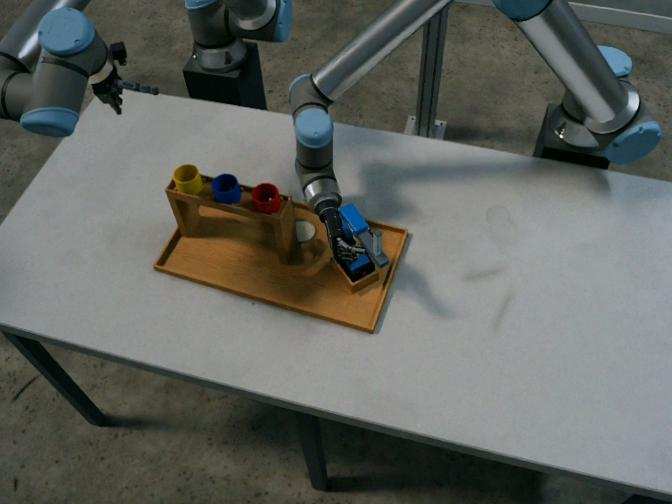

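Call:
move([
  [0,0,0.012,0,0,0,-0.9,-0.9,-0.9,0.2,-0.9,-1,0.25,-0.3,0,0,0,0,0,0,1,1,1,1,1,-1,0,0.3],
  [0,-0.0032,0.012,0,0,-0.0067,-0.9,-0.9,-0.9,0.2,-0.9,-1,0.25,-0.3,0,0,0,0,0,0,1,1,1,1,1,-1,0,0.3],
], speed=0.03)

Call:
move(target=[0,0,-0.032,0,0,0,-0.9,-0.9,-0.9,0.2,-0.9,-1,0.25,-0.3,0,0,0,0,0,0,1,1,1,1,1,-1,0,0.3], speed=0.01, stop_force=4)

Call:
execute_actions([
  [[0,0,-0.0010,0,0,0,-0.9,-0.9,-0.9,0.2,-0.9,-1,0.25,-0.3,0,0,0,0,0,0,1,1,1,1,1,-1,0,0.3]],
])

Scene clock: 1943.73 s.
left_arm: end_effector_position=(+0.7992, +0.0859, +0.1885) hand_measured=(-0.690, -0.682, -0.680, +0.200, +0.472, -1.000) hand_load_n=(+0.0, +0.0, +13.0, +0.0, +11.0, +1.0) hand_stopped_by=(force, force, force, target, force, target) hand_force_limit=0.25 hand_speed=-0.30 end_effector_quat_wxyz=(+0.682, -0.170, +0.688, +0.182) | right_arm: end_effector_position=(+0.7359, -0.4465, +0.4318) hand_measured=(+1.000, +1.000, +1.000, +1.000, +1.000, -1.000) hand_load_n=(+0.0, +0.0, +0.0, +0.0, +0.0, +0.0) hand_stopped_by=(target, target, target, target, target, target) hand_force_limit=0.00 hand_speed=0.30 end_effector_quat_wxyz=(-0.260, -0.137, +0.952, -0.087)
Joint positions: left_arm=[-1.157 -0.886 1.609 -0.776 -0.084 -1.499] | right_arm=[-0.029 -0.92 1.001 1.997 1.808 -1.791]
Joint torques (N m): left_arm=[-15.47 -104.79 -24.51 -2.49 3.24 2.76] | right_arm=[-15.08 -96.92 -33.82 2.32 2.2 -3.95]
Wrist force (N): left_arm=[3.8 0.2 2.7] | right_arm=[1.1 0.7 0.3]
Wrist torque (N m): left_arm=[-0.13 -0.45 0.16] | right_arm=[0.15 -0.14 0.13]
Wrist force, peak (N): left_arm=[-6.3 -5.4 4.2] | right_arm=[1.4 1.3 0.2]
Hand target: left_arm +0.7992, +0.0859, +0.1885; +0.682, -0.170, +0.688, +0.182 | right_arm +0.7359, -0.4465, +0.4318; -0.260, -0.137, +0.952, -0.087
Off the commanded pose: left_arm 0.000 m, 0 deg | right_arm 0.000 m, 0 deg.
move: done

Scene clock: 1945.57 s.
left_arm: end_effector_position=(+0.7992, +0.0859, +0.1816) hand_measured=(-0.690, -0.682, -0.680, +0.200, +0.472, -1.000) hand_load_n=(+0.0, +0.0, +13.5, +0.0, +10.5, +2.0) hand_stopped_by=(force, force, force, target, force, target) hand_force_limit=0.25 hand_speed=-0.30 end_effector_quat_wxyz=(+0.682, -0.170, +0.688, +0.182) | right_arm: end_effector_position=(+0.7359, -0.4465, +0.4318) hand_measured=(+1.000, +1.000, +1.000, +1.000, +1.000, -1.000) hand_load_n=(+0.0, +0.0, +0.0, +0.0, +0.0, +0.0) hand_stopped_by=(target, target, target, target, target, target) hand_force_limit=0.00 hand_speed=0.30 end_effector_quat_wxyz=(-0.260, -0.137, +0.952, -0.087)
Joint positions: left_arm=[-1.157 -0.878 1.611 -0.785 -0.084 -1.499] | right_arm=[-0.029 -0.92 1.001 1.997 1.808 -1.791]
Joint torques (N m): left_arm=[-15.75 -105.26 -38.39 2.65 1.21 -1.05] | right_arm=[-16.26 -97.58 -34.02 2.83 2.59 -3.22]
Wrist force (N): left_arm=[2.6 -0.8 3.2] | right_arm=[1.4 0.8 0.4]
Wrist torque (N m): left_arm=[-0.18 -0.42 0.04] | right_arm=[0.18 -0.19 0.16]
Wrist force, peak (N): left_arm=[-4.8 0.4 5.2] | right_arm=[1.5 1.2 -0.1]
Hand target: left_arm +0.7992, +0.0859, +0.1816; +0.682, -0.170, +0.688, +0.182 (not the last commanded pose) | right_arm +0.7359, -0.4465, +0.4318; -0.260, -0.137, +0.952, -0.087
Off the commanded pose: left_arm 0.012 m, 0 deg | right_arm 0.000 m, 0 deg.
move: contact (left_arm)

Scene clock: 1946.27 s.
left_arm: end_effector_position=(+0.7992, +0.0859, +0.1810) hand_measured=(-0.690, -0.682, -0.680, +0.200, +0.472, -1.000) hand_load_n=(+0.0, +0.5, +14.0, +0.0, +10.5, +3.0) hand_stopped_by=(force, force, force, target, force, target) hand_force_limit=0.25 hand_speed=-0.30 end_effector_quat_wxyz=(+0.682, -0.170, +0.688, +0.182) | right_arm: end_effector_position=(+0.7359, -0.4465, +0.4318) hand_measured=(+1.000, +1.000, +1.000, +1.000, +1.000, -1.000) hand_load_n=(+0.5, +0.0, +0.0, +0.0, +0.0, +0.0) hand_stopped_by=(target, target, target, target, target, target) hand_force_limit=0.00 hand_speed=0.30 end_effector_quat_wxyz=(-0.260, -0.137, +0.952, -0.087)
Joint positions: left_arm=[-1.157 -0.878 1.611 -0.786 -0.084 -1.499] | right_arm=[-0.029 -0.92 1.001 1.997 1.808 -1.791]
Joint torques (N m): left_arm=[-14.43 -72.88 -22.73 -2.41 -0.3 0.99] | right_arm=[-14.14 -101.29 -33.26 2.95 2.39 -3.51]
Wrist force (N): left_arm=[-9.8 0.9 6.0] | right_arm=[1.2 1.1 0.3]
Wrist torque (N m): left_arm=[-0.15 -0.06 -0.36] | right_arm=[0.22 -0.15 0.15]
Wrist force, peak (N): left_arm=[-10.2 0.7 6.2] | right_arm=[1.2 1.1 0.3]
Hand target: left_arm +0.7992, +0.0859, +0.1810; +0.682, -0.170, +0.688, +0.182 | right_arm +0.7359, -0.4465, +0.4318; -0.260, -0.137, +0.952, -0.087
Off the commanded pose: left_arm 0.000 m, 0 deg | right_arm 0.000 m, 0 deg.

Call:
execute_actions([
  [[0,0,0.0008,0,0,0,-0.9,-0.9,-0.9,0.2,-0.9,-1,0.25,-0.3,0,0,0,0,0,0,1,1,1,1,1,-1,0,0.3]],
])

Call:
execute_actions([
  [[-0.0005,0.0004,0,0,0,0.0028,-0.9,-0.9,-0.9,0.2,-0.9,-1,0.25,-0.3,0,0,0,0,0,0,1,1,1,1,1,-1,0,0.3]],
])

Call:
execute_actions([
  [[-0.0005,0.0004,0,0,0,0.0028,-0.9,-0.9,-0.9,0.2,-0.9,-1,0.25,-0.3,0,0,0,0,0,0,1,1,1,1,1,-1,0,0.3]],
])

Call:
execute_actions([
  [[-0.0005,0.0004,0,0,0,0.0028,-0.9,-0.9,-0.9,0.2,-0.9,-1,0.25,-0.3,0,0,0,0,0,0,1,1,1,1,1,-1,0,0.3]],
])

Call:
execute_actions([
  [[-0.0005,0.0004,0,0,0,0.0028,-0.9,-0.9,-0.9,0.2,-0.9,-1,0.25,-0.3,0,0,0,0,0,0,1,1,1,1,1,-1,0,0.3]],
])

Call:
execute_actions([
  [[-0.0005,0.0004,0,0,0,0.0028,-0.9,-0.9,-0.9,0.2,-0.9,-1,0.25,-0.3,0,0,0,0,0,0,1,1,1,1,1,-1,0,0.3]],
])

Call:
execute_actions([
  [[-0.0005,0.0004,0,0,0,0.0028,-0.9,-0.9,-0.9,0.2,-0.9,-1,0.25,-0.3,0,0,0,0,0,0,1,1,1,1,1,-1,0,0.3]],
])

Call:
execute_actions([
  [[-0.0005,0.0004,0,0,0,0.0028,-0.9,-0.9,-0.9,0.2,-0.9,-1,0.25,-0.3,0,0,0,0,0,0,1,1,1,1,1,-1,0,0.3]],
])

Call:
execute_actions([
  [[-0.0005,0.0004,0,0,0,0.0028,-0.9,-0.9,-0.9,0.2,-0.9,-1,0.25,-0.3,0,0,0,0,0,0,1,1,1,1,1,-1,0,0.3]],
])

Call:
execute_actions([
  [[-0.0005,0.0004,0,0,0,0.0028,-0.9,-0.9,-0.9,0.2,-0.9,-1,0.25,-0.3,0,0,0,0,0,0,1,1,1,1,1,-1,0,0.3]],
])

Call:
execute_actions([
  [[-0.0005,0.0004,0,0,0,0.0028,-0.9,-0.9,-0.9,0.2,-0.9,-1,0.25,-0.3,0,0,0,0,0,0,1,1,1,1,1,-1,0,0.3]],
])

Scene clock: 2007.63 s.
left_arm: end_effector_position=(+0.7991, +0.0859, +0.1814) hand_measured=(-0.690, -0.682, -0.680, +0.200, +0.472, -1.000) hand_load_n=(+0.0, +0.0, +13.5, +0.0, +10.5, +2.0) hand_stopped_by=(force, force, force, target, force, target) hand_force_limit=0.25 hand_speed=-0.30 end_effector_quat_wxyz=(+0.682, -0.170, +0.688, +0.182) | right_arm: end_effector_position=(+0.7359, -0.4465, +0.4318) hand_measured=(+1.000, +1.000, +1.000, +1.000, +1.000, -1.000) hand_load_n=(+0.0, +0.0, +0.0, +0.0, +0.0, +0.5) hand_stopped_by=(target, target, target, target, target, target) hand_force_limit=0.00 hand_speed=0.30 end_effector_quat_wxyz=(-0.260, -0.137, +0.952, -0.087)
Joint positions: left_arm=[-1.157 -0.878 1.611 -0.785 -0.084 -1.499] | right_arm=[-0.029 -0.92 1.001 1.997 1.808 -1.791]
Joint torques (N m): left_arm=[-14.38 -103.45 -37.75 2.69 -0.65 1.02] | right_arm=[-15.37 -95.8 -33.41 2.69 2.15 -3.35]
Wrist force (N): left_arm=[1.0 -1.7 3.5] | right_arm=[0.8 1.2 0.2]
Wrist torque (N m): left_arm=[-0.24 -0.36 -0.12] | right_arm=[0.23 -0.10 0.13]
Wrist force, peak (N): left_arm=[-10.8 0.9 6.1] | right_arm=[1.1 1.4 0.5]
Hand target: left_arm +0.7992, +0.0859, +0.1815; +0.682, -0.170, +0.688, +0.182 | right_arm +0.7359, -0.4465, +0.4318; -0.260, -0.137, +0.952, -0.087
Off the commanded pose: left_arm 0.000 m, 0 deg | right_arm 0.000 m, 0 deg.

Scene clock: 2008.33 s.
left_arm: end_effector_position=(+0.7989, +0.0861, +0.1815) hand_measured=(-0.690, -0.682, -0.680, +0.200, +0.472, -1.000) hand_load_n=(-0.5, +0.5, +13.5, +0.0, +10.5, +1.5) hand_stopped_by=(force, force, force, target, force, target) hand_force_limit=0.25 hand_speed=-0.30 end_effector_quat_wxyz=(+0.681, -0.173, +0.687, +0.185) | right_arm: end_effector_position=(+0.7359, -0.4465, +0.4318) hand_measured=(+1.000, +1.000, +1.000, +1.000, +1.000, -1.000) hand_load_n=(+0.0, +0.0, +0.0, +0.0, +0.0, +0.0) hand_stopped_by=(target, target, target, target, target, target) hand_force_limit=0.00 hand_speed=0.30 end_effector_quat_wxyz=(-0.260, -0.137, +0.952, -0.087)
Joint positions: left_arm=[-1.156 -0.875 1.605 -0.778 -0.092 -1.503] | right_arm=[-0.029 -0.92 1.001 1.997 1.808 -1.791]
Joint torques (N m): left_arm=[14.18 -81.05 -44.05 3.09 -2.99 -1.39] | right_arm=[-10.97 -98.69 -32.59 2.95 2.5 -3.63]
Wrist force (N): left_arm=[-0.3 -1.4 2.9] | right_arm=[1.1 0.9 0.4]
Wrist torque (N m): left_arm=[-0.20 -0.22 0.15] | right_arm=[0.18 -0.15 0.14]
Wrist force, peak (N): left_arm=[1.6 -0.7 3.7] | right_arm=[1.6 0.8 0.6]
Hand target: left_arm +0.7989, +0.0862, +0.1815; +0.681, -0.173, +0.687, +0.185 | right_arm +0.7359, -0.4465, +0.4318; -0.260, -0.137, +0.952, -0.087
Off the commanded pose: left_arm 0.000 m, 0 deg | right_arm 0.000 m, 0 deg.

Scene clock: 2009.03 s.
left_arm: end_effector_position=(+0.7986, +0.0864, +0.1815) hand_measured=(-0.690, -0.682, -0.680, +0.200, +0.472, -1.000) hand_load_n=(+0.0, +0.5, +13.5, +0.0, +11.0, +1.5) hand_stopped_by=(force, force, force, target, force, target) hand_force_limit=0.25 hand_speed=-0.30 end_effector_quat_wxyz=(+0.680, -0.176, +0.687, +0.188) | right_arm: end_effector_position=(+0.7359, -0.4465, +0.4318) hand_measured=(+1.000, +1.000, +1.000, +1.000, +1.000, -1.000) hand_load_n=(+0.0, +0.0, +0.0, +0.0, +0.0, +0.0) hand_stopped_by=(target, target, target, target, target, target) hand_force_limit=0.00 hand_speed=0.30 end_effector_quat_wxyz=(-0.260, -0.137, +0.952, -0.087)
Joint positions: left_arm=[-1.155 -0.872 1.599 -0.771 -0.1 -1.507] | right_arm=[-0.029 -0.92 1.001 1.997 1.808 -1.791]
Joint torques (N m): left_arm=[14.6 -81.05 -42.65 3.1 -3.18 -1.1] | right_arm=[-15.22 -97.31 -35.36 2.84 1.89 -3.46]
Wrist force (N): left_arm=[-0.7 -2.0 4.4] | right_arm=[1.1 0.9 0.1]
Wrist torque (N m): left_arm=[-0.22 -0.40 0.07] | right_arm=[0.21 -0.15 0.14]
Wrist force, peak (N): left_arm=[-0.7 -2.0 4.4] | right_arm=[1.1 1.1 0.5]
Hand target: left_arm +0.7986, +0.0864, +0.1815; +0.680, -0.176, +0.687, +0.188 | right_arm +0.7359, -0.4465, +0.4318; -0.260, -0.137, +0.952, -0.087
Off the commanded pose: left_arm 0.000 m, 0 deg | right_arm 0.000 m, 0 deg.

Scene clock: 2009.73 s.
left_arm: end_effector_position=(+0.7983, +0.0866, +0.1815) hand_measured=(-0.690, -0.682, -0.680, +0.200, +0.472, -1.000) hand_load_n=(+0.0, +0.5, +13.5, +0.0, +11.0, +1.5) hand_stopped_by=(force, force, force, target, force, target) hand_force_limit=0.25 hand_speed=-0.30 end_effector_quat_wxyz=(+0.679, -0.179, +0.686, +0.191) | right_arm: end_effector_position=(+0.7359, -0.4465, +0.4318) hand_measured=(+1.000, +1.000, +1.000, +1.000, +1.000, -1.000) hand_load_n=(+0.0, +0.0, +0.0, +0.0, +0.0, +0.0) hand_stopped_by=(target, target, target, target, target, target) hand_force_limit=0.00 hand_speed=0.30 end_effector_quat_wxyz=(-0.260, -0.137, +0.952, -0.087)
Joint positions: left_arm=[-1.155 -0.869 1.593 -0.765 -0.108 -1.511] | right_arm=[-0.029 -0.92 1.001 1.997 1.808 -1.791]
Joint torques (N m): left_arm=[13.52 -79.69 -42.26 3.16 -3.8 -1.52] | right_arm=[-15.77 -98.78 -34.87 3.15 2.21 -3.33]
Wrist force (N): left_arm=[-0.9 -2.5 4.4] | right_arm=[1.0 1.0 0.4]
Wrist torque (N m): left_arm=[-0.21 -0.42 -0.01] | right_arm=[0.19 -0.13 0.13]
Wrist force, peak (N): left_arm=[-0.4 -2.6 4.7] | right_arm=[1.4 0.9 0.1]
Hand target: left_arm +0.7983, +0.0866, +0.1815; +0.679, -0.179, +0.686, +0.191 | right_arm +0.7359, -0.4465, +0.4318; -0.260, -0.137, +0.952, -0.087
Off the commanded pose: left_arm 0.000 m, 0 deg | right_arm 0.000 m, 0 deg.

Scene clock: 2010.43 s.
left_arm: end_effector_position=(+0.7980, +0.0869, +0.1815) hand_measured=(-0.690, -0.682, -0.680, +0.200, +0.472, -1.000) hand_load_n=(+0.0, +0.5, +13.5, +0.0, +11.0, +1.5) hand_stopped_by=(force, force, force, target, force, target) hand_force_limit=0.25 hand_speed=-0.30 end_effector_quat_wxyz=(+0.678, -0.182, +0.685, +0.194) | right_arm: end_effector_position=(+0.7359, -0.4465, +0.4318) hand_measured=(+1.000, +1.000, +1.000, +1.000, +1.000, -1.000) hand_load_n=(-0.5, -0.5, +0.0, +0.0, +0.0, +0.0) hand_stopped_by=(target, target, target, target, target, target) hand_force_limit=0.00 hand_speed=0.30 end_effector_quat_wxyz=(-0.260, -0.137, +0.952, -0.087)
Joint positions: left_arm=[-1.154 -0.866 1.587 -0.759 -0.116 -1.514] | right_arm=[-0.029 -0.92 1.001 1.997 1.808 -1.791]
Joint torques (N m): left_arm=[10.13 -80.16 -42.49 3.15 -3.73 -1.29] | right_arm=[-16.13 -98.91 -34.2 2.95 2.28 -3.04]
Wrist force (N): left_arm=[-1.3 -2.8 4.5] | right_arm=[1.1 0.7 0.0]
Wrist torque (N m): left_arm=[-0.17 -0.43 -0.11] | right_arm=[0.18 -0.13 0.13]
Wrist force, peak (N): left_arm=[-1.4 -2.7 4.8] | right_arm=[1.2 1.0 0.6]
Hand target: left_arm +0.7980, +0.0869, +0.1815; +0.678, -0.182, +0.685, +0.194 | right_arm +0.7359, -0.4465, +0.4318; -0.260, -0.137, +0.952, -0.087
Off the commanded pose: left_arm 0.000 m, 0 deg | right_arm 0.000 m, 0 deg.

Scene clock: 2011.13 s.
left_arm: end_effector_position=(+0.7977, +0.0871, +0.1815) hand_measured=(-0.690, -0.682, -0.680, +0.200, +0.472, -1.000) hand_load_n=(+0.0, +1.0, +13.5, +0.0, +11.0, +1.5) hand_stopped_by=(force, force, force, target, force, target) hand_force_limit=0.25 hand_speed=-0.30 end_effector_quat_wxyz=(+0.678, -0.185, +0.684, +0.197) | right_arm: end_effector_position=(+0.7359, -0.4465, +0.4318) hand_measured=(+1.000, +1.000, +1.000, +1.000, +1.000, -1.000) hand_load_n=(+0.0, +0.0, +0.0, +0.0, +0.0, +0.0) hand_stopped_by=(target, target, target, target, target, target) hand_force_limit=0.00 hand_speed=0.30 end_effector_quat_wxyz=(-0.260, -0.137, +0.952, -0.087)
Joint positions: left_arm=[-1.153 -0.863 1.582 -0.754 -0.124 -1.516] | right_arm=[-0.029 -0.92 1.001 1.997 1.808 -1.791]
Joint torques (N m): left_arm=[14.12 -81.36 -42.23 3.21 -4.11 -1.3] | right_arm=[-13.55 -99.15 -33.56 2.73 2.36 -3.17]
Wrist force (N): left_arm=[-1.2 -3.2 4.8] | right_arm=[0.9 0.9 0.3]
Wrist torque (N m): left_arm=[-0.15 -0.48 -0.21] | right_arm=[0.20 -0.11 0.13]
Wrist force, peak (N): left_arm=[-1.6 -3.8 5.0] | right_arm=[1.3 1.0 0.2]
Hand target: left_arm +0.7977, +0.0871, +0.1815; +0.678, -0.185, +0.684, +0.197 | right_arm +0.7359, -0.4465, +0.4318; -0.260, -0.137, +0.952, -0.087
Off the commanded pose: left_arm 0.000 m, 0 deg | right_arm 0.000 m, 0 deg.

Scene clock: 2011.83 s.
left_arm: end_effector_position=(+0.7974, +0.0874, +0.1815) hand_measured=(-0.690, -0.682, -0.680, +0.200, +0.472, -1.000) hand_load_n=(+0.0, +1.0, +13.5, +0.0, +11.0, +1.0) hand_stopped_by=(force, force, force, target, force, target) hand_force_limit=0.25 hand_speed=-0.30 end_effector_quat_wxyz=(+0.677, -0.188, +0.683, +0.200) | right_arm: end_effector_position=(+0.7359, -0.4465, +0.4318) hand_measured=(+1.000, +1.000, +1.000, +1.000, +1.000, -1.000) hand_load_n=(+0.0, +0.0, +0.0, +0.0, +0.0, +0.0) hand_stopped_by=(target, target, target, target, target, target) hand_force_limit=0.00 hand_speed=0.30 end_effector_quat_wxyz=(-0.260, -0.137, +0.952, -0.087)
Joint positions: left_arm=[-1.152 -0.86 1.576 -0.749 -0.132 -1.518] | right_arm=[-0.029 -0.92 1.001 1.997 1.808 -1.791]
Joint torques (N m): left_arm=[12.14 -79.9 -41.41 3.75 -4.17 -0.89] | right_arm=[-14.43 -97.33 -33.88 3.11 2.27 -3.31]
Wrist force (N): left_arm=[-1.1 -4.7 4.9] | right_arm=[0.8 1.0 -0.1]
Wrist torque (N m): left_arm=[-0.26 -0.49 -0.37] | right_arm=[0.23 -0.10 0.13]
Wrist force, peak (N): left_arm=[-1.5 -4.5 5.0] | right_arm=[1.2 1.1 0.3]
Hand target: left_arm +0.7974, +0.0874, +0.1815; +0.677, -0.188, +0.683, +0.200 | right_arm +0.7359, -0.4465, +0.4318; -0.260, -0.137, +0.952, -0.087
Off the commanded pose: left_arm 0.000 m, 0 deg | right_arm 0.000 m, 0 deg.

Scene clock: 2012.53 s.
left_arm: end_effector_position=(+0.7971, +0.0876, +0.1815) hand_measured=(-0.690, -0.682, -0.680, +0.200, +0.472, -1.000) hand_load_n=(+0.0, +1.0, +13.0, +0.0, +11.0, +1.5) hand_stopped_by=(force, force, force, target, force, target) hand_force_limit=0.25 hand_speed=-0.30 end_effector_quat_wxyz=(+0.676, -0.191, +0.683, +0.203) | right_arm: end_effector_position=(+0.7359, -0.4465, +0.4318) hand_measured=(+1.000, +1.000, +1.000, +1.000, +1.000, -1.000) hand_load_n=(+0.0, +0.0, +0.0, +0.0, +0.0, +0.0) hand_stopped_by=(target, target, target, target, target, target) hand_force_limit=0.00 hand_speed=0.30 end_effector_quat_wxyz=(-0.260, -0.137, +0.952, -0.087)
Joint positions: left_arm=[-1.152 -0.858 1.571 -0.745 -0.14 -1.52] | right_arm=[-0.029 -0.92 1.001 1.997 1.808 -1.791]
Joint torques (N m): left_arm=[11.87 -79.44 -41.54 4.04 -4.44 -0.99] | right_arm=[-13.27 -98.15 -33.68 2.57 2.26 -3.08]
Wrist force (N): left_arm=[-1.3 -5.1 5.2] | right_arm=[0.9 0.7 0.4]
Wrist torque (N m): left_arm=[-0.24 -0.45 -0.49] | right_arm=[0.15 -0.13 0.13]
Wrist force, peak (N): left_arm=[-1.2 -5.5 4.9] | right_arm=[0.9 1.3 0.5]
Hand target: left_arm +0.7971, +0.0876, +0.1815; +0.676, -0.191, +0.683, +0.203 | right_arm +0.7359, -0.4465, +0.4318; -0.260, -0.137, +0.952, -0.087
Off the commanded pose: left_arm 0.000 m, 0 deg | right_arm 0.000 m, 0 deg.

Scene clock: 2013.23 s.
left_arm: end_effector_position=(+0.7968, +0.0878, +0.1815) hand_measured=(-0.690, -0.682, -0.680, +0.200, +0.472, -1.000) hand_load_n=(+0.0, +1.5, +13.0, +0.0, +11.0, +1.5) hand_stopped_by=(force, force, force, target, force, target) hand_force_limit=0.25 hand_speed=-0.30 end_effector_quat_wxyz=(+0.675, -0.194, +0.682, +0.206) | right_arm: end_effector_position=(+0.7359, -0.4465, +0.4318) hand_measured=(+1.000, +1.000, +1.000, +1.000, +1.000, -1.000) hand_load_n=(+0.0, +0.5, -0.5, +0.0, +0.0, +0.0) hand_stopped_by=(target, target, target, target, target, target) hand_force_limit=0.00 hand_speed=0.30 end_effector_quat_wxyz=(-0.260, -0.137, +0.952, -0.087)
Joint positions: left_arm=[-1.151 -0.855 1.565 -0.74 -0.148 -1.522] | right_arm=[-0.029 -0.92 1.001 1.997 1.808 -1.791]
Joint torques (N m): left_arm=[14.54 -82.36 -41.3 3.77 -4.45 -1.03] | right_arm=[-14.92 -98.73 -34.2 2.67 1.91 -3.6]
Wrist force (N): left_arm=[-0.4 -5.6 3.3] | right_arm=[1.2 1.1 0.1]
Wrist torque (N m): left_arm=[-0.11 -0.30 -0.55] | right_arm=[0.23 -0.16 0.15]
Wrist force, peak (N): left_arm=[-1.2 -5.6 4.7] | right_arm=[1.2 1.1 0.1]
Hand target: left_arm +0.7968, +0.0878, +0.1815; +0.675, -0.194, +0.682, +0.206 | right_arm +0.7359, -0.4465, +0.4318; -0.260, -0.137, +0.952, -0.087
Off the commanded pose: left_arm 0.000 m, 0 deg | right_arm 0.000 m, 0 deg.

Scene clock: 2013.93 s.
left_arm: end_effector_position=(+0.7965, +0.0881, +0.1815) hand_measured=(-0.690, -0.682, -0.680, +0.200, +0.472, -1.000) hand_load_n=(+0.0, +1.5, +13.0, +0.0, +11.5, +2.0) hand_stopped_by=(force, force, force, target, force, target) hand_force_limit=0.25 hand_speed=-0.30 end_effector_quat_wxyz=(+0.674, -0.197, +0.681, +0.209) | right_arm: end_effector_position=(+0.7359, -0.4465, +0.4318) hand_measured=(+1.000, +1.000, +1.000, +1.000, +1.000, -1.000) hand_load_n=(+0.0, +0.0, +0.0, +0.0, +0.0, +0.0) hand_stopped_by=(target, target, target, target, target, target) hand_force_limit=0.00 hand_speed=0.30 end_effector_quat_wxyz=(-0.260, -0.137, +0.952, -0.087)
Joint positions: left_arm=[-1.15 -0.852 1.56 -0.736 -0.156 -1.524] | right_arm=[-0.029 -0.92 1.001 1.997 1.808 -1.791]
Joint torques (N m): left_arm=[15 -81.12 -41.74 4.15 -4.32 -0.62] | right_arm=[-13.36 -98.99 -32.64 2.55 2.05 -3.62]
Wrist force (N): left_arm=[-0.2 -5.5 3.0] | right_arm=[1.1 0.8 0.1]
Wrist torque (N m): left_arm=[-0.10 -0.23 -0.55] | right_arm=[0.18 -0.14 0.13]
Wrist force, peak (N): left_arm=[-0.5 -5.8 3.2] | right_arm=[1.5 0.7 0.2]
Hand target: left_arm +0.7965, +0.0881, +0.1815; +0.674, -0.197, +0.681, +0.209 | right_arm +0.7359, -0.4465, +0.4318; -0.260, -0.137, +0.952, -0.087
Off the commanded pose: left_arm 0.000 m, 0 deg | right_arm 0.000 m, 0 deg.

Scene clock: 2014.63 s.
left_arm: end_effector_position=(+0.7962, +0.0883, +0.1815) hand_measured=(-0.690, -0.682, -0.680, +0.200, +0.472, -1.000) hand_load_n=(+0.0, +1.5, +13.5, +0.0, +11.0, +2.0) hand_stopped_by=(force, force, force, target, force, target) hand_force_limit=0.25 hand_speed=-0.30 end_effector_quat_wxyz=(+0.673, -0.200, +0.680, +0.212) | right_arm: end_effector_position=(+0.7359, -0.4465, +0.4318) hand_measured=(+1.000, +1.000, +1.000, +1.000, +1.000, -1.000) hand_load_n=(+0.0, +0.0, +0.0, +0.0, +0.0, +0.0) hand_stopped_by=(target, target, target, target, target, target) hand_force_limit=0.00 hand_speed=0.30 end_effector_quat_wxyz=(-0.260, -0.137, +0.952, -0.087)
Joint positions: left_arm=[-1.149 -0.849 1.555 -0.732 -0.164 -1.525] | right_arm=[-0.029 -0.92 1.001 1.997 1.808 -1.791]
Joint torques (N m): left_arm=[14.93 -82.37 -41.97 4.37 -4.5 -0.95] | right_arm=[-13.07 -97.36 -33.19 2.68 2.41 -3.34]
Wrist force (N): left_arm=[-0.1 -5.4 2.7] | right_arm=[1.4 0.5 0.0]
Wrist torque (N m): left_arm=[-0.07 -0.23 -0.53] | right_arm=[0.15 -0.18 0.15]
Wrist force, peak (N): left_arm=[0.0 -5.9 2.8] | right_arm=[1.4 1.1 0.1]
Hand target: left_arm +0.7962, +0.0883, +0.1815; +0.673, -0.200, +0.680, +0.212 | right_arm +0.7359, -0.4465, +0.4318; -0.260, -0.137, +0.952, -0.087
Off the commanded pose: left_arm 0.000 m, 0 deg | right_arm 0.000 m, 0 deg.

Call:
execute_actions([
  [[0,0,0.005,0,0,0,-0.9,-0.9,-0.9,0.2,-0.9,-1,0.25,-0.3,0,0,0,0,0,0,1,1,1,1,1,-1,0,0.3]],
  [[0.0035,-0.0028,0,0,0,-0.0196,-0.9,-0.9,-0.9,0.2,-0.9,-1,0.25,-0.3,0,0,0,0,0,0,1,1,1,1,1,-1,0,0.3]],
  [[0,0,-0.005,0,0,0,-0.9,-0.9,-0.9,0.2,-0.9,-1,0.25,-0.3,0,0,0,0,0,0,1,1,1,1,1,-1,0,0.3]],
])

Call:
execute_actions([
  [[0.00024,-0.00023,0,0,0,0,-0.9,-0.9,-0.9,0.2,-0.9,-1,0.25,-0.3,0,0,0,0,0,0,1,1,1,1,1,-1,0,0.3]],
])

Call:
execute_actions([
  [[0.00024,-0.00023,0,0,0,0,-0.9,-0.9,-0.9,0.2,-0.9,-1,0.25,-0.3,0,0,0,0,0,0,1,1,1,1,1,-1,0,0.3]],
])

Call:
execute_actions([
  [[0.00024,-0.00023,0,0,0,0,-0.9,-0.9,-0.9,0.2,-0.9,-1,0.25,-0.3,0,0,0,0,0,0,1,1,1,1,1,-1,0,0.3]],
])

Call:
execute_actions([
  [[0.00024,-0.00023,0,0,0,0,-0.9,-0.9,-0.9,0.2,-0.9,-1,0.25,-0.3,0,0,0,0,0,0,1,1,1,1,1,-1,0,0.3]],
])

Call:
execute_actions([
  [[0.00024,-0.00023,0,0,0,0,-0.9,-0.9,-0.9,0.2,-0.9,-1,0.25,-0.3,0,0,0,0,0,0,1,1,1,1,1,-1,0,0.3]],
])

Call:
execute_actions([
  [[0.00024,-0.00023,0,0,0,0,-0.9,-0.9,-0.9,0.2,-0.9,-1,0.25,-0.3,0,0,0,0,0,0,1,1,1,1,1,-1,0,0.3]],
])

Scene clock: 2042.03 s.
left_arm: end_effector_position=(+0.7983, +0.0866, +0.1815) hand_measured=(-0.690, -0.682, -0.680, +0.200, +0.472, -1.000) hand_load_n=(+0.0, +1.0, +13.0, +0.0, +10.5, +2.0) hand_stopped_by=(force, force, force, target, force, target) hand_force_limit=0.25 hand_speed=-0.30 end_effector_quat_wxyz=(+0.679, -0.179, +0.686, +0.191) | right_arm: end_effector_position=(+0.7359, -0.4465, +0.4318) hand_measured=(+1.000, +1.000, +1.000, +1.000, +1.000, -1.000) hand_load_n=(+0.0, +0.0, +0.0, +0.0, +0.0, +0.0) hand_stopped_by=(target, target, target, target, target, target) hand_force_limit=0.00 hand_speed=0.30 end_effector_quat_wxyz=(-0.260, -0.137, +0.952, -0.087)
Joint positions: left_arm=[-1.155 -0.869 1.593 -0.765 -0.108 -1.511] | right_arm=[-0.029 -0.92 1.001 1.997 1.808 -1.791]
Joint torques (N m): left_arm=[-16.61 -80.52 -22.8 -1.9 3.56 2.41] | right_arm=[-12.62 -100.04 -33.33 2.83 2.49 -2.81]
Wrist force (N): left_arm=[-2.2 1.4 4.3] | right_arm=[1.0 0.8 0.3]
Wrist torque (N m): left_arm=[-0.11 -0.25 -0.09] | right_arm=[0.17 -0.13 0.12]
Wrist force, peak (N): left_arm=[4.7 -5.5 3.3] | right_arm=[1.6 0.9 0.2]
Hand target: left_arm +0.7983, +0.0866, +0.1815; +0.679, -0.179, +0.686, +0.191 | right_arm +0.7359, -0.4465, +0.4318; -0.260, -0.137, +0.952, -0.087
Off the commanded pose: left_arm 0.000 m, 0 deg | right_arm 0.000 m, 0 deg.

Scene clock: 2042.73 s.
left_arm: end_effector_position=(+0.7984, +0.0865, +0.1815) hand_measured=(-0.690, -0.682, -0.680, +0.200, +0.472, -1.000) hand_load_n=(+0.0, +1.0, +13.5, +0.0, +10.5, +2.5) hand_stopped_by=(force, force, force, target, force, target) hand_force_limit=0.25 hand_speed=-0.30 end_effector_quat_wxyz=(+0.679, -0.179, +0.686, +0.191) | right_arm: end_effector_position=(+0.7359, -0.4465, +0.4318) hand_measured=(+1.000, +1.000, +1.000, +1.000, +1.000, -1.000) hand_load_n=(+0.0, +0.0, +0.0, +0.0, +0.0, +0.0) hand_stopped_by=(target, target, target, target, target, target) hand_force_limit=0.00 hand_speed=0.30 end_effector_quat_wxyz=(-0.260, -0.137, +0.952, -0.087)
Joint positions: left_arm=[-1.155 -0.869 1.592 -0.765 -0.108 -1.511] | right_arm=[-0.029 -0.92 1.001 1.997 1.808 -1.791]
Joint torques (N m): left_arm=[7.23 -80.94 -44.39 -1.91 2.96 2.17] | right_arm=[-11.06 -98.95 -34.48 3.25 2.16 -3.35]
Wrist force (N): left_arm=[-2.5 1.6 3.5] | right_arm=[0.8 0.7 0.3]
Wrist torque (N m): left_arm=[-0.07 -0.14 -0.05] | right_arm=[0.17 -0.10 0.11]
Wrist force, peak (N): left_arm=[-4.4 1.7 5.0] | right_arm=[1.2 1.4 -0.2]
Hand target: left_arm +0.7984, +0.0865, +0.1815; +0.679, -0.179, +0.686, +0.191 | right_arm +0.7359, -0.4465, +0.4318; -0.260, -0.137, +0.952, -0.087
Off the commanded pose: left_arm 0.000 m, 0 deg | right_arm 0.000 m, 0 deg.

Scene clock: 2043.43 s.
left_arm: end_effector_position=(+0.7985, +0.0864, +0.1815) hand_measured=(-0.690, -0.682, -0.680, +0.200, +0.472, -1.000) hand_load_n=(+0.0, +0.5, +14.0, +0.0, +10.5, +2.5) hand_stopped_by=(force, force, force, target, force, target) hand_force_limit=0.25 hand_speed=-0.30 end_effector_quat_wxyz=(+0.679, -0.179, +0.686, +0.191) | right_arm: end_effector_position=(+0.7359, -0.4465, +0.4318) hand_measured=(+1.000, +1.000, +1.000, +1.000, +1.000, -1.000) hand_load_n=(+0.0, +0.0, +0.0, +0.0, +0.5, +0.0) hand_stopped_by=(target, target, target, target, target, target) hand_force_limit=0.00 hand_speed=0.30 end_effector_quat_wxyz=(-0.260, -0.137, +0.952, -0.087)
Joint positions: left_arm=[-1.154 -0.868 1.592 -0.764 -0.108 -1.511] | right_arm=[-0.029 -0.92 1.001 1.997 1.808 -1.791]
Joint torques (N m): left_arm=[11.3 -81.47 -44.28 2.3 3.35 1.48] | right_arm=[-13.28 -97.36 -33.58 2.98 1.59 -3.72]
Wrist force (N): left_arm=[-1.6 1.2 3.3] | right_arm=[0.9 1.2 0.0]
Wrist torque (N m): left_arm=[-0.11 -0.14 -0.03] | right_arm=[0.26 -0.11 0.14]
Wrist force, peak (N): left_arm=[-2.2 1.7 3.7] | right_arm=[1.0 1.2 0.3]
Hand target: left_arm +0.7985, +0.0864, +0.1815; +0.679, -0.179, +0.686, +0.191 | right_arm +0.7359, -0.4465, +0.4318; -0.260, -0.137, +0.952, -0.087
Off the commanded pose: left_arm 0.000 m, 0 deg | right_arm 0.000 m, 0 deg.

Scene clock: 2044.13 s.
left_arm: end_effector_position=(+0.7987, +0.0862, +0.1815) hand_measured=(-0.690, -0.682, -0.680, +0.200, +0.472, -1.000) hand_load_n=(+0.0, +1.0, +13.5, +0.0, +10.5, +2.5) hand_stopped_by=(force, force, force, target, force, target) hand_force_limit=0.25 hand_speed=-0.30 end_effector_quat_wxyz=(+0.679, -0.179, +0.686, +0.191) | right_arm: end_effector_position=(+0.7359, -0.4465, +0.4318) hand_measured=(+1.000, +1.000, +1.000, +1.000, +1.000, -1.000) hand_load_n=(+0.0, +0.0, +0.0, +0.0, +0.0, +0.5) hand_stopped_by=(target, target, target, target, target, target) hand_force_limit=0.00 hand_speed=0.30 end_effector_quat_wxyz=(-0.260, -0.137, +0.952, -0.087)
Joint positions: left_arm=[-1.154 -0.868 1.591 -0.764 -0.108 -1.511] | right_arm=[-0.029 -0.92 1.001 1.997 1.808 -1.791]
Joint torques (N m): left_arm=[11.86 -83.19 -44.77 2.28 3.14 1.85] | right_arm=[-13.76 -99.74 -33.5 3.01 1.83 -3.45]
Wrist force (N): left_arm=[-1.2 1.4 2.7] | right_arm=[1.1 1.0 0.0]
Wrist torque (N m): left_arm=[-0.05 -0.12 0.00] | right_arm=[0.22 -0.14 0.14]
Wrist force, peak (N): left_arm=[-1.6 1.5 3.3] | right_arm=[1.3 1.2 0.1]
Hand target: left_arm +0.7987, +0.0862, +0.1815; +0.679, -0.179, +0.686, +0.191 | right_arm +0.7359, -0.4465, +0.4318; -0.260, -0.137, +0.952, -0.087
Off the commanded pose: left_arm 0.000 m, 0 deg | right_arm 0.000 m, 0 deg.

Scene clock: 2044.83 s.
left_arm: end_effector_position=(+0.7988, +0.0861, +0.1815) hand_measured=(-0.690, -0.682, -0.680, +0.200, +0.472, -1.000) hand_load_n=(+0.0, +0.5, +13.5, +0.0, +10.5, +2.5) hand_stopped_by=(force, force, force, target, force, target) hand_force_limit=0.25 hand_speed=-0.30 end_effector_quat_wxyz=(+0.679, -0.179, +0.686, +0.191) | right_arm: end_effector_position=(+0.7359, -0.4465, +0.4318) hand_measured=(+1.000, +1.000, +1.000, +1.000, +1.000, -1.000) hand_load_n=(+0.0, +0.0, +0.0, +0.0, +0.0, +0.5) hand_stopped_by=(target, target, target, target, target, target) hand_force_limit=0.00 hand_speed=0.30 end_effector_quat_wxyz=(-0.260, -0.137, +0.952, -0.087)
Joint positions: left_arm=[-1.154 -0.868 1.591 -0.764 -0.108 -1.511] | right_arm=[-0.029 -0.92 1.001 1.997 1.808 -1.791]
Joint torques (N m): left_arm=[13.01 -82.82 -45.04 2.57 3.31 1.74] | right_arm=[-13.26 -96.89 -32.7 3.05 2.1 -3.34]
Wrist force (N): left_arm=[-0.8 1.4 2.9] | right_arm=[1.0 0.8 -0.1]
Wrist torque (N m): left_arm=[-0.05 -0.17 0.02] | right_arm=[0.19 -0.13 0.13]
Wrist force, peak (N): left_arm=[-1.1 1.6 3.1] | right_arm=[1.4 1.3 0.3]
Hand target: left_arm +0.7988, +0.0861, +0.1815; +0.679, -0.179, +0.686, +0.191 | right_arm +0.7359, -0.4465, +0.4318; -0.260, -0.137, +0.952, -0.087
Off the commanded pose: left_arm 0.000 m, 0 deg | right_arm 0.000 m, 0 deg.

Scene clock: 2045.53 s.
left_arm: end_effector_position=(+0.7990, +0.0859, +0.1815) hand_measured=(-0.690, -0.682, -0.680, +0.200, +0.472, -1.000) hand_load_n=(+0.0, +0.5, +13.5, +0.0, +10.5, +2.5) hand_stopped_by=(force, force, force, target, force, target) hand_force_limit=0.25 hand_speed=-0.30 end_effector_quat_wxyz=(+0.679, -0.179, +0.686, +0.191) | right_arm: end_effector_position=(+0.7359, -0.4465, +0.4318) hand_measured=(+1.000, +1.000, +1.000, +1.000, +1.000, -1.000) hand_load_n=(+0.0, +0.0, +0.0, +0.0, +0.0, +0.0) hand_stopped_by=(target, target, target, target, target, target) hand_force_limit=0.00 hand_speed=0.30 end_effector_quat_wxyz=(-0.260, -0.137, +0.952, -0.087)
Joint positions: left_arm=[-1.154 -0.868 1.59 -0.764 -0.108 -1.511] | right_arm=[-0.029 -0.92 1.001 1.997 1.808 -1.791]
Joint torques (N m): left_arm=[15.06 -81.69 -45.17 2.41 3.62 1.69] | right_arm=[-12.84 -98.28 -34.19 3.49 2.52 -3.4]
Wrist force (N): left_arm=[-0.9 1.7 3.2] | right_arm=[1.0 0.7 0.3]
Wrist torque (N m): left_arm=[-0.10 -0.17 0.08] | right_arm=[0.16 -0.13 0.12]
Wrist force, peak (N): left_arm=[-1.1 1.9 3.1] | right_arm=[1.4 1.1 0.3]
Hand target: left_arm +0.7990, +0.0859, +0.1815; +0.679, -0.179, +0.686, +0.191 | right_arm +0.7359, -0.4465, +0.4318; -0.260, -0.137, +0.952, -0.087
Off the commanded pose: left_arm 0.000 m, 0 deg | right_arm 0.000 m, 0 deg.

Scene clock: 2046.23 s.
left_arm: end_effector_position=(+0.7991, +0.0858, +0.1815) hand_measured=(-0.690, -0.682, -0.680, +0.200, +0.472, -1.000) hand_load_n=(+0.0, +0.0, +13.5, +0.0, +10.5, +2.5) hand_stopped_by=(force, force, force, target, force, target) hand_force_limit=0.25 hand_speed=-0.30 end_effector_quat_wxyz=(+0.679, -0.179, +0.686, +0.191) | right_arm: end_effector_position=(+0.7359, -0.4465, +0.4318) hand_measured=(+1.000, +1.000, +1.000, +1.000, +1.000, -1.000) hand_load_n=(+0.0, +0.0, +0.0, +0.0, +0.0, +0.0) hand_stopped_by=(target, target, target, target, target, target) hand_force_limit=0.00 hand_speed=0.30 end_effector_quat_wxyz=(-0.260, -0.137, +0.952, -0.087)
Joint positions: left_arm=[-1.154 -0.868 1.59 -0.764 -0.108 -1.511] | right_arm=[-0.029 -0.92 1.001 1.997 1.808 -1.791]
Joint torques (N m): left_arm=[12.95 -81.79 -45.56 2.11 4.12 1.83] | right_arm=[-12.93 -98.33 -33.66 2.96 2.38 -3.39]
Wrist force (N): left_arm=[-1.1 2.9 3.0] | right_arm=[1.0 0.8 0.4]
Wrist torque (N m): left_arm=[-0.09 -0.17 0.22] | right_arm=[0.18 -0.14 0.14]
Wrist force, peak (N): left_arm=[-1.3 2.9 3.3] | right_arm=[1.0 1.3 0.6]
Hand target: left_arm +0.7991, +0.0858, +0.1815; +0.679, -0.179, +0.686, +0.191 | right_arm +0.7359, -0.4465, +0.4318; -0.260, -0.137, +0.952, -0.087
Off the commanded pose: left_arm 0.000 m, 0 deg | right_arm 0.000 m, 0 deg.

Call:
execute_actions([
  [[0,0,0.005,0,0,0,-0.9,-0.9,-0.9,0.2,-0.9,-1,0.25,-0.3,0,0,0,0,0,0,1,1,1,1,1,-1,0,0.3]],
  [[-0.00144,0.00138,0,0,0,0,-0.9,-0.9,-0.9,0.2,-0.9,-1,0.25,-0.3,0,0,0,0,0,0,1,1,1,1,1,-1,0,0.3]],
  [[0,0,-0.005,0,0,0,-0.9,-0.9,-0.9,0.2,-0.9,-1,0.25,-0.3,0,0,0,0,0,0,1,1,1,1,1,-1,0,0.3]],
])

Call:
execute_actions([
  [[-0.00036,0.00034,0,0,0,0,-0.9,-0.9,-0.9,0.2,-0.9,-1,0.25,-0.3,0,0,0,0,0,0,1,1,1,1,1,-1,0,0.3]],
])

Call:
execute_actions([
  [[-0.00036,0.00034,0,0,0,0,-0.9,-0.9,-0.9,0.2,-0.9,-1,0.25,-0.3,0,0,0,0,0,0,1,1,1,1,1,-1,0,0.3]],
])

Call:
execute_actions([
  [[-0.00036,0.00034,0,0,0,0,-0.9,-0.9,-0.9,0.2,-0.9,-1,0.25,-0.3,0,0,0,0,0,0,1,1,1,1,1,-1,0,0.3]],
])

Call:
execute_actions([
  [[-0.00036,0.00034,0,0,0,0,-0.9,-0.9,-0.9,0.2,-0.9,-1,0.25,-0.3,0,0,0,0,0,0,1,1,1,1,1,-1,0,0.3]],
])

Call:
execute_actions([
  [[-0.00036,0.00034,0,0,0,0,-0.9,-0.9,-0.9,0.2,-0.9,-1,0.25,-0.3,0,0,0,0,0,0,1,1,1,1,1,-1,0,0.3]],
])

Scene clock: 2058.67 s.
left_arm: end_effector_position=(+0.7983, +0.0866, +0.1815) hand_measured=(-0.690, -0.682, -0.680, +0.200, +0.472, -1.000) hand_load_n=(+0.0, +0.5, +13.5, +0.0, +10.5, +1.5) hand_stopped_by=(force, force, force, target, force, target) hand_force_limit=0.25 hand_speed=-0.30 end_effector_quat_wxyz=(+0.679, -0.179, +0.686, +0.191) | right_arm: end_effector_position=(+0.7359, -0.4465, +0.4318) hand_measured=(+1.000, +1.000, +1.000, +1.000, +1.000, -1.000) hand_load_n=(+0.0, +0.0, +0.0, +0.0, +0.0, +0.0) hand_stopped_by=(target, target, target, target, target, target) hand_force_limit=0.00 hand_speed=0.30 end_effector_quat_wxyz=(-0.260, -0.137, +0.952, -0.087)
Joint positions: left_arm=[-1.155 -0.869 1.593 -0.765 -0.108 -1.511] | right_arm=[-0.029 -0.92 1.001 1.997 1.808 -1.791]
Joint torques (N m): left_arm=[-15.91 -80.33 -22.97 -2.15 -1.96 2.61] | right_arm=[-12.35 -99.56 -33.66 3.26 1.83 -3.31]
Wrist force (N): left_arm=[-1.3 0.6 4.0] | right_arm=[1.3 0.9 0.1]
Wrist torque (N m): left_arm=[-0.15 -0.29 0.16] | right_arm=[0.20 -0.17 0.15]
Wrist force, peak (N): left_arm=[3.9 0.6 3.2] | right_arm=[1.5 1.1 0.8]
Hand target: left_arm +0.7983, +0.0866, +0.1815; +0.679, -0.179, +0.686, +0.191 | right_arm +0.7359, -0.4465, +0.4318; -0.260, -0.137, +0.952, -0.087
Off the commanded pose: left_arm 0.000 m, 0 deg | right_arm 0.000 m, 0 deg.

Scene clock: 2059.37 s.
left_arm: end_effector_position=(+0.7980, +0.0868, +0.1814) hand_measured=(-0.690, -0.682, -0.680, +0.200, +0.472, -1.000) hand_load_n=(+0.0, +0.5, +13.5, +0.0, +10.5, +2.0) hand_stopped_by=(force, force, force, target, force, target) hand_force_limit=0.25 hand_speed=-0.30 end_effector_quat_wxyz=(+0.679, -0.179, +0.686, +0.191) | right_arm: end_effector_position=(+0.7359, -0.4465, +0.4318) hand_measured=(+1.000, +1.000, +1.000, +1.000, +1.000, -1.000) hand_load_n=(+0.0, +0.0, -0.5, +0.0, +0.0, +0.0) hand_stopped_by=(target, target, target, target, target, target) hand_force_limit=0.00 hand_speed=0.30 end_effector_quat_wxyz=(-0.260, -0.137, +0.952, -0.087)
Joint positions: left_arm=[-1.155 -0.869 1.593 -0.765 -0.108 -1.511] | right_arm=[-0.029 -0.92 1.001 1.997 1.808 -1.791]
Joint torques (N m): left_arm=[-15.75 -100.25 -19.7 -1.15 -3.7 2.27] | right_arm=[-12.92 -100.67 -33.37 3.11 2.07 -3.05]
Wrist force (N): left_arm=[-1.4 -3.9 4.2] | right_arm=[1.0 0.6 0.1]
Wrist torque (N m): left_arm=[-0.36 -0.33 -0.30] | right_arm=[0.16 -0.12 0.12]
Wrist force, peak (N): left_arm=[-3.6 -3.5 4.7] | right_arm=[1.4 0.9 0.0]
Hand target: left_arm +0.7980, +0.0868, +0.1815; +0.679, -0.179, +0.686, +0.191 | right_arm +0.7359, -0.4465, +0.4318; -0.260, -0.137, +0.952, -0.087
Off the commanded pose: left_arm 0.000 m, 0 deg | right_arm 0.000 m, 0 deg.

Scene clock: 2060.07 s.
left_arm: end_effector_position=(+0.7978, +0.0870, +0.1815) hand_measured=(-0.690, -0.682, -0.680, +0.200, +0.472, -1.000) hand_load_n=(+0.0, +0.5, +13.5, +0.0, +10.5, +2.0) hand_stopped_by=(force, force, force, target, force, target) hand_force_limit=0.25 hand_speed=-0.30 end_effector_quat_wxyz=(+0.679, -0.179, +0.686, +0.191) | right_arm: end_effector_position=(+0.7359, -0.4465, +0.4318) hand_measured=(+1.000, +1.000, +1.000, +1.000, +1.000, -1.000) hand_load_n=(+0.0, +0.0, +0.0, +0.0, +0.0, +0.0) hand_stopped_by=(target, target, target, target, target, target) hand_force_limit=0.00 hand_speed=0.30 end_effector_quat_wxyz=(-0.260, -0.137, +0.952, -0.087)
Joint positions: left_arm=[-1.155 -0.87 1.594 -0.765 -0.109 -1.511] | right_arm=[-0.029 -0.92 1.001 1.997 1.808 -1.791]
Joint torques (N m): left_arm=[-15.34 -97.79 -17.82 -0.91 -4.68 -0.53] | right_arm=[-14.68 -96.59 -33.72 2.89 2.25 -2.79]
Wrist force (N): left_arm=[-3.3 -7.1 3.2] | right_arm=[1.0 0.9 -0.2]
Wrist torque (N m): left_arm=[-0.44 -0.22 -0.58] | right_arm=[0.21 -0.12 0.14]
Wrist force, peak (N): left_arm=[-3.3 -7.1 3.2] | right_arm=[1.4 0.8 0.4]
Hand target: left_arm +0.7978, +0.0870, +0.1815; +0.679, -0.179, +0.686, +0.191 | right_arm +0.7359, -0.4465, +0.4318; -0.260, -0.137, +0.952, -0.087
Off the commanded pose: left_arm 0.000 m, 0 deg | right_arm 0.000 m, 0 deg.

Scene clock: 2060.77 s.
left_arm: end_effector_position=(+0.7976, +0.0872, +0.1815) hand_measured=(-0.690, -0.682, -0.680, +0.200, +0.472, -1.000) hand_load_n=(+0.0, +0.5, +13.5, +0.0, +11.0, +1.5) hand_stopped_by=(force, force, force, target, force, target) hand_force_limit=0.25 hand_speed=-0.30 end_effector_quat_wxyz=(+0.679, -0.179, +0.686, +0.191) | right_arm: end_effector_position=(+0.7359, -0.4465, +0.4318) hand_measured=(+1.000, +1.000, +1.000, +1.000, +1.000, -1.000) hand_load_n=(+0.0, +0.0, +0.0, +0.0, +0.0, +0.0) hand_stopped_by=(target, target, target, target, target, target) hand_force_limit=0.00 hand_speed=0.30 end_effector_quat_wxyz=(-0.260, -0.137, +0.952, -0.087)
Joint positions: left_arm=[-1.155 -0.87 1.595 -0.766 -0.109 -1.511] | right_arm=[-0.029 -0.92 1.001 1.997 1.808 -1.791]
Joint torques (N m): left_arm=[-11.71 -96.84 -14.25 -0.26 -5.58 -0.32] | right_arm=[-15.29 -96.9 -34.57 3.39 1.88 -3.62]
Wrist force (N): left_arm=[-5.2 -9.9 3.5] | right_arm=[1.6 1.1 0.3]
Wrist torque (N m): left_arm=[-0.51 -0.24 -0.88] | right_arm=[0.22 -0.22 0.17]
Wrist force, peak (N): left_arm=[-5.5 -10.0 3.8] | right_arm=[1.6 1.1 0.3]
Hand target: left_arm +0.7976, +0.0873, +0.1815; +0.679, -0.179, +0.686, +0.191 | right_arm +0.7359, -0.4465, +0.4318; -0.260, -0.137, +0.952, -0.087
Off the commanded pose: left_arm 0.000 m, 0 deg | right_arm 0.000 m, 0 deg.

Scene clock: 2061.47 s.
left_arm: end_effector_position=(+0.7974, +0.0875, +0.1815) hand_measured=(-0.690, -0.682, -0.680, +0.200, +0.472, -1.000) hand_load_n=(+0.0, +1.0, +13.0, +0.0, +11.0, +2.0) hand_stopped_by=(force, force, force, target, force, target) hand_force_limit=0.25 hand_speed=-0.30 end_effector_quat_wxyz=(+0.679, -0.179, +0.686, +0.191) | right_arm: end_effector_position=(+0.7359, -0.4465, +0.4318) hand_measured=(+1.000, +1.000, +1.000, +1.000, +1.000, -1.000) hand_load_n=(+0.0, +0.0, -0.5, +0.0, +0.0, +0.0) hand_stopped_by=(target, target, target, target, target, target) hand_force_limit=0.00 hand_speed=0.30 end_effector_quat_wxyz=(-0.260, -0.137, +0.952, -0.087)
Joint positions: left_arm=[-1.155 -0.87 1.595 -0.766 -0.109 -1.511] | right_arm=[-0.029 -0.92 1.001 1.997 1.808 -1.791]
Joint torques (N m): left_arm=[-12.41 -94.52 -13.1 -0.41 -5.77 0.06] | right_arm=[-9.79 -96.87 -34.3 3.13 2.15 -3]
Wrist force (N): left_arm=[-8.0 -11.6 3.5] | right_arm=[0.8 0.8 0.3]
Wrist torque (N m): left_arm=[-0.59 -0.15 -1.02] | right_arm=[0.17 -0.10 0.12]
Wrist force, peak (N): left_arm=[-8.2 -11.7 3.6] | right_arm=[1.4 1.1 0.5]
Hand target: left_arm +0.7974, +0.0875, +0.1815; +0.679, -0.179, +0.686, +0.191 | right_arm +0.7359, -0.4465, +0.4318; -0.260, -0.137, +0.952, -0.087
Off the commanded pose: left_arm 0.000 m, 0 deg | right_arm 0.000 m, 0 deg.

Scene clock: 2062.17 s.
left_arm: end_effector_position=(+0.7972, +0.0877, +0.1815) hand_measured=(-0.690, -0.682, -0.680, +0.200, +0.472, -1.000) hand_load_n=(+0.5, +1.0, +13.0, +0.0, +11.5, +2.5) hand_stopped_by=(force, force, force, target, force, target) hand_force_limit=0.25 hand_speed=-0.30 end_effector_quat_wxyz=(+0.679, -0.179, +0.686, +0.191) | right_arm: end_effector_position=(+0.7359, -0.4465, +0.4318) hand_measured=(+1.000, +1.000, +1.000, +1.000, +1.000, -1.000) hand_load_n=(+0.0, +0.0, +0.0, +0.0, +0.0, +0.0) hand_stopped_by=(target, target, target, target, target, target) hand_force_limit=0.00 hand_speed=0.30 end_effector_quat_wxyz=(-0.260, -0.137, +0.952, -0.087)
Joint positions: left_arm=[-1.155 -0.871 1.596 -0.766 -0.109 -1.511] | right_arm=[-0.029 -0.92 1.001 1.997 1.808 -1.791]
Joint torques (N m): left_arm=[-11.33 -96.03 -13.03 -0.54 -5.75 -0.37] | right_arm=[-13.49 -98.56 -33.66 3.6 2.22 -3.39]
Wrist force (N): left_arm=[-9.5 -11.7 3.5] | right_arm=[1.0 0.9 0.2]
Wrist torque (N m): left_arm=[-0.58 -0.09 -1.03] | right_arm=[0.19 -0.13 0.14]
Wrist force, peak (N): left_arm=[-9.5 -11.7 3.5] | right_arm=[1.7 0.8 -0.2]
Hand target: left_arm +0.7972, +0.0877, +0.1815; +0.679, -0.179, +0.686, +0.191 | right_arm +0.7359, -0.4465, +0.4318; -0.260, -0.137, +0.952, -0.087
Off the commanded pose: left_arm 0.000 m, 0 deg | right_arm 0.000 m, 0 deg.

Call:
move([
  [0,0,0.012,0,0,0,-0.9,-0.9,-0.9,0.2,-0.9,-1,0.25,-0.3,0,0,0,0,0,0,1,1,1,1,1,-1,0,0.3],
  [0.0043,-0.0036,0.012,0,0,-0.0156,-0.9,-0.9,-0.9,0.2,-0.9,-1,0.25,-0.3,0,0,0,0,0,0,1,1,1,1,1,-1,0,0.3],
], speed=0.03)

Call:
move(target=[0,0,-0.032,0,0,0,-0.9,-0.9,-0.9,0.2,-0.9,-1,0.25,-0.3,0,0,0,0,0,0,1,1,1,1,1,-1,0,0.3], speed=0.01, stop_force=4)

Call:
execute_actions([
  [[0,0,-0.0007,0,0,0,-0.9,-0.9,-0.9,0.2,-0.9,-1,0.25,-0.3,0,0,0,0,0,0,1,1,1,1,1,-1,0,0.3]],
], cameras=["cam_high", "cam_head_right"])

Call:
zoom_image(camera="cam_high", region=[328, 252, 384, 294])

Call:
zoom_image(camera="cam_head_right", region=[318, 208, 374, 250])

Scene clock: 2090.43 s.
left_arm: end_effector_position=(+0.7998, +0.0855, +0.1887) hand_measured=(-0.690, -0.682, -0.680, +0.200, +0.472, -1.000) hand_load_n=(+0.0, +1.5, +12.5, +0.0, +11.0, +1.5) hand_stopped_by=(force, force, force, target, force, target) hand_force_limit=0.25 hand_speed=-0.30 end_effector_quat_wxyz=(+0.684, -0.162, +0.690, +0.174) | right_arm: end_effector_position=(+0.7359, -0.4465, +0.4318) hand_measured=(+1.000, +1.000, +1.000, +1.000, +1.000, -1.000) hand_load_n=(+0.0, +0.0, +0.0, +0.0, +0.0, +0.0) hand_stopped_by=(target, target, target, target, target, target) hand_force_limit=0.00 hand_speed=0.30 end_effector_quat_wxyz=(-0.260, -0.137, +0.952, -0.087)
Joint positions: left_arm=[-1.158 -0.894 1.624 -0.792 -0.063 -1.49] | right_arm=[-0.029 -0.92 1.001 1.997 1.808 -1.791]
Joint torques (N m): left_arm=[-15.15 -103.18 -24.25 -2.33 3.26 2.09] | right_arm=[-13.4 -98.81 -33.57 3.38 1.9 -2.77]
Wrist force (N): left_arm=[3.8 0.1 2.8] | right_arm=[1.0 0.9 0.2]
Wrist torque (N m): left_arm=[-0.16 -0.44 0.14] | right_arm=[0.19 -0.13 0.13]
Wrist force, peak (N): left_arm=[-9.7 -11.8 3.0] | right_arm=[1.5 1.2 -0.3]
Hand target: left_arm +0.7998, +0.0855, +0.1887; +0.684, -0.162, +0.690, +0.174 | right_arm +0.7359, -0.4465, +0.4318; -0.260, -0.137, +0.952, -0.087
Off the commanded pose: left_arm 0.000 m, 0 deg | right_arm 0.000 m, 0 deg.
move: done

Scene clock: 2091.93 s.
left_arm: end_effector_position=(+0.7997, +0.0855, +0.1853) hand_measured=(-0.690, -0.682, -0.680, +0.200, +0.472, -1.000) hand_load_n=(+0.0, +2.0, +12.5, +0.0, +11.0, +1.0) hand_stopped_by=(force, force, force, target, force, target) hand_force_limit=0.25 hand_speed=-0.30 end_effector_quat_wxyz=(+0.684, -0.162, +0.690, +0.174) | right_arm: end_effector_position=(+0.7359, -0.4465, +0.4318) hand_measured=(+1.000, +1.000, +1.000, +1.000, +1.000, -1.000) hand_load_n=(+0.0, +0.0, +0.0, +0.0, +0.0, +0.0) hand_stopped_by=(target, target, target, target, target, target) hand_force_limit=0.00 hand_speed=0.30 end_effector_quat_wxyz=(-0.260, -0.137, +0.952, -0.087)
Joint positions: left_arm=[-1.158 -0.89 1.625 -0.797 -0.063 -1.49] | right_arm=[-0.029 -0.92 1.001 1.997 1.808 -1.791]
Joint torques (N m): left_arm=[-11.51 -104.14 -39.23 2.2 2.09 -0.01] | right_arm=[-15.42 -98.79 -33.56 3.78 2.19 -3.54]
Wrist force (N): left_arm=[3.2 0.5 3.0] | right_arm=[1.0 0.7 0.2]
Wrist torque (N m): left_arm=[-0.10 -0.49 0.13] | right_arm=[0.16 -0.14 0.13]
Wrist force, peak (N): left_arm=[3.8 0.3 3.0] | right_arm=[1.3 1.3 0.3]
Hand target: left_arm +0.7998, +0.0855, +0.1853; +0.684, -0.162, +0.690, +0.174 (not the last commanded pose) | right_arm +0.7359, -0.4465, +0.4318; -0.260, -0.137, +0.952, -0.087
Off the commanded pose: left_arm 0.016 m, 0 deg | right_arm 0.000 m, 0 deg.
move: contact (left_arm)

Scene clock: 2092.63 s.
left_arm: end_effector_position=(+0.7998, +0.0855, +0.1849) hand_measured=(-0.690, -0.682, -0.680, +0.200, +0.472, -1.000) hand_load_n=(+0.0, +2.5, +13.0, +0.0, +11.0, +1.0) hand_stopped_by=(force, force, force, target, force, target) hand_force_limit=0.25 hand_speed=-0.30 end_effector_quat_wxyz=(+0.684, -0.162, +0.690, +0.174) | right_arm: end_effector_position=(+0.7359, -0.4465, +0.4318) hand_measured=(+1.000, +1.000, +1.000, +1.000, +1.000, -1.000) hand_load_n=(+0.0, +0.0, +0.5, +0.0, +0.0, +0.0) hand_stopped_by=(target, target, target, target, target, target) hand_force_limit=0.00 hand_speed=0.30 end_effector_quat_wxyz=(-0.260, -0.137, +0.952, -0.087)
Joint positions: left_arm=[-1.158 -0.89 1.625 -0.797 -0.063 -1.49] | right_arm=[-0.029 -0.92 1.001 1.997 1.808 -1.791]
Joint torques (N m): left_arm=[-6.01 -74.45 -29.1 -2.56 1.65 -0.51] | right_arm=[-11.48 -98.15 -32.56 3.55 1.78 -3.44]
Wrist force (N): left_arm=[-4.4 1.1 0.8] | right_arm=[0.9 0.6 0.2]
Wrist torque (N m): left_arm=[-0.03 -0.35 -0.09] | right_arm=[0.16 -0.12 0.13]
Wrist force, peak (N): left_arm=[-4.4 1.1 0.8] | right_arm=[1.3 0.9 0.4]
Hand target: left_arm +0.7998, +0.0855, +0.1848; +0.684, -0.162, +0.690, +0.174 | right_arm +0.7359, -0.4465, +0.4318; -0.260, -0.137, +0.952, -0.087
Off the commanded pose: left_arm 0.000 m, 0 deg | right_arm 0.000 m, 0 deg.
Images, in order (width x height): cam_head_right 672x504, cam_high 672x504.

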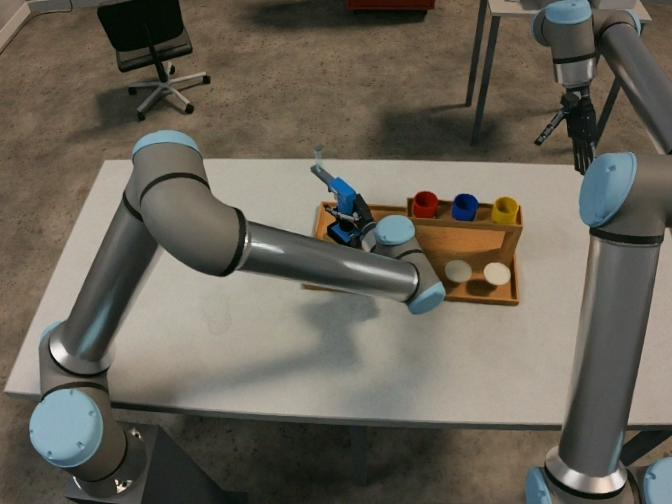

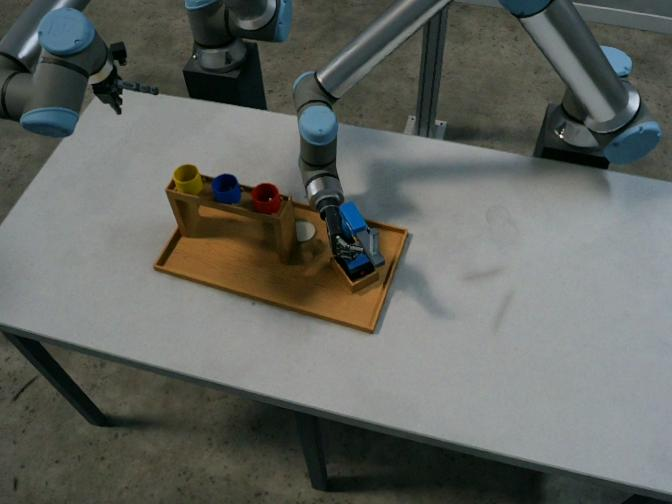

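Scaled by 9.000 from the camera's 672x504 image, which has a finer 960x720 frame.

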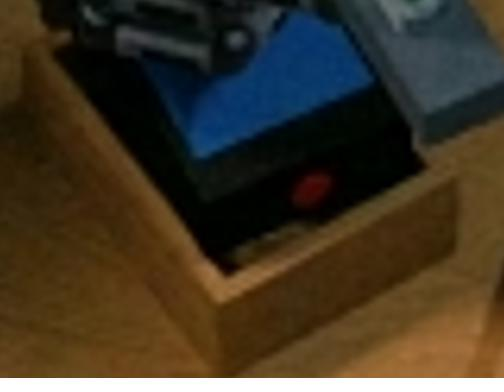

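Scaled by 9.000 from the camera's 672x504 image, which has a finer 960x720 frame.

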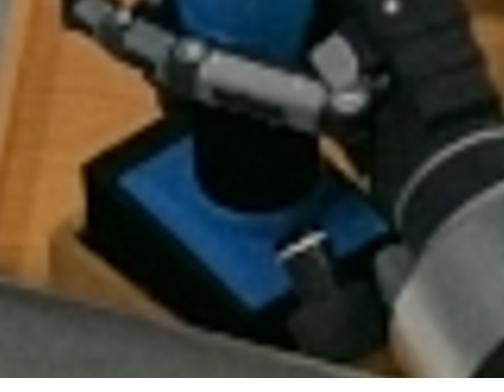

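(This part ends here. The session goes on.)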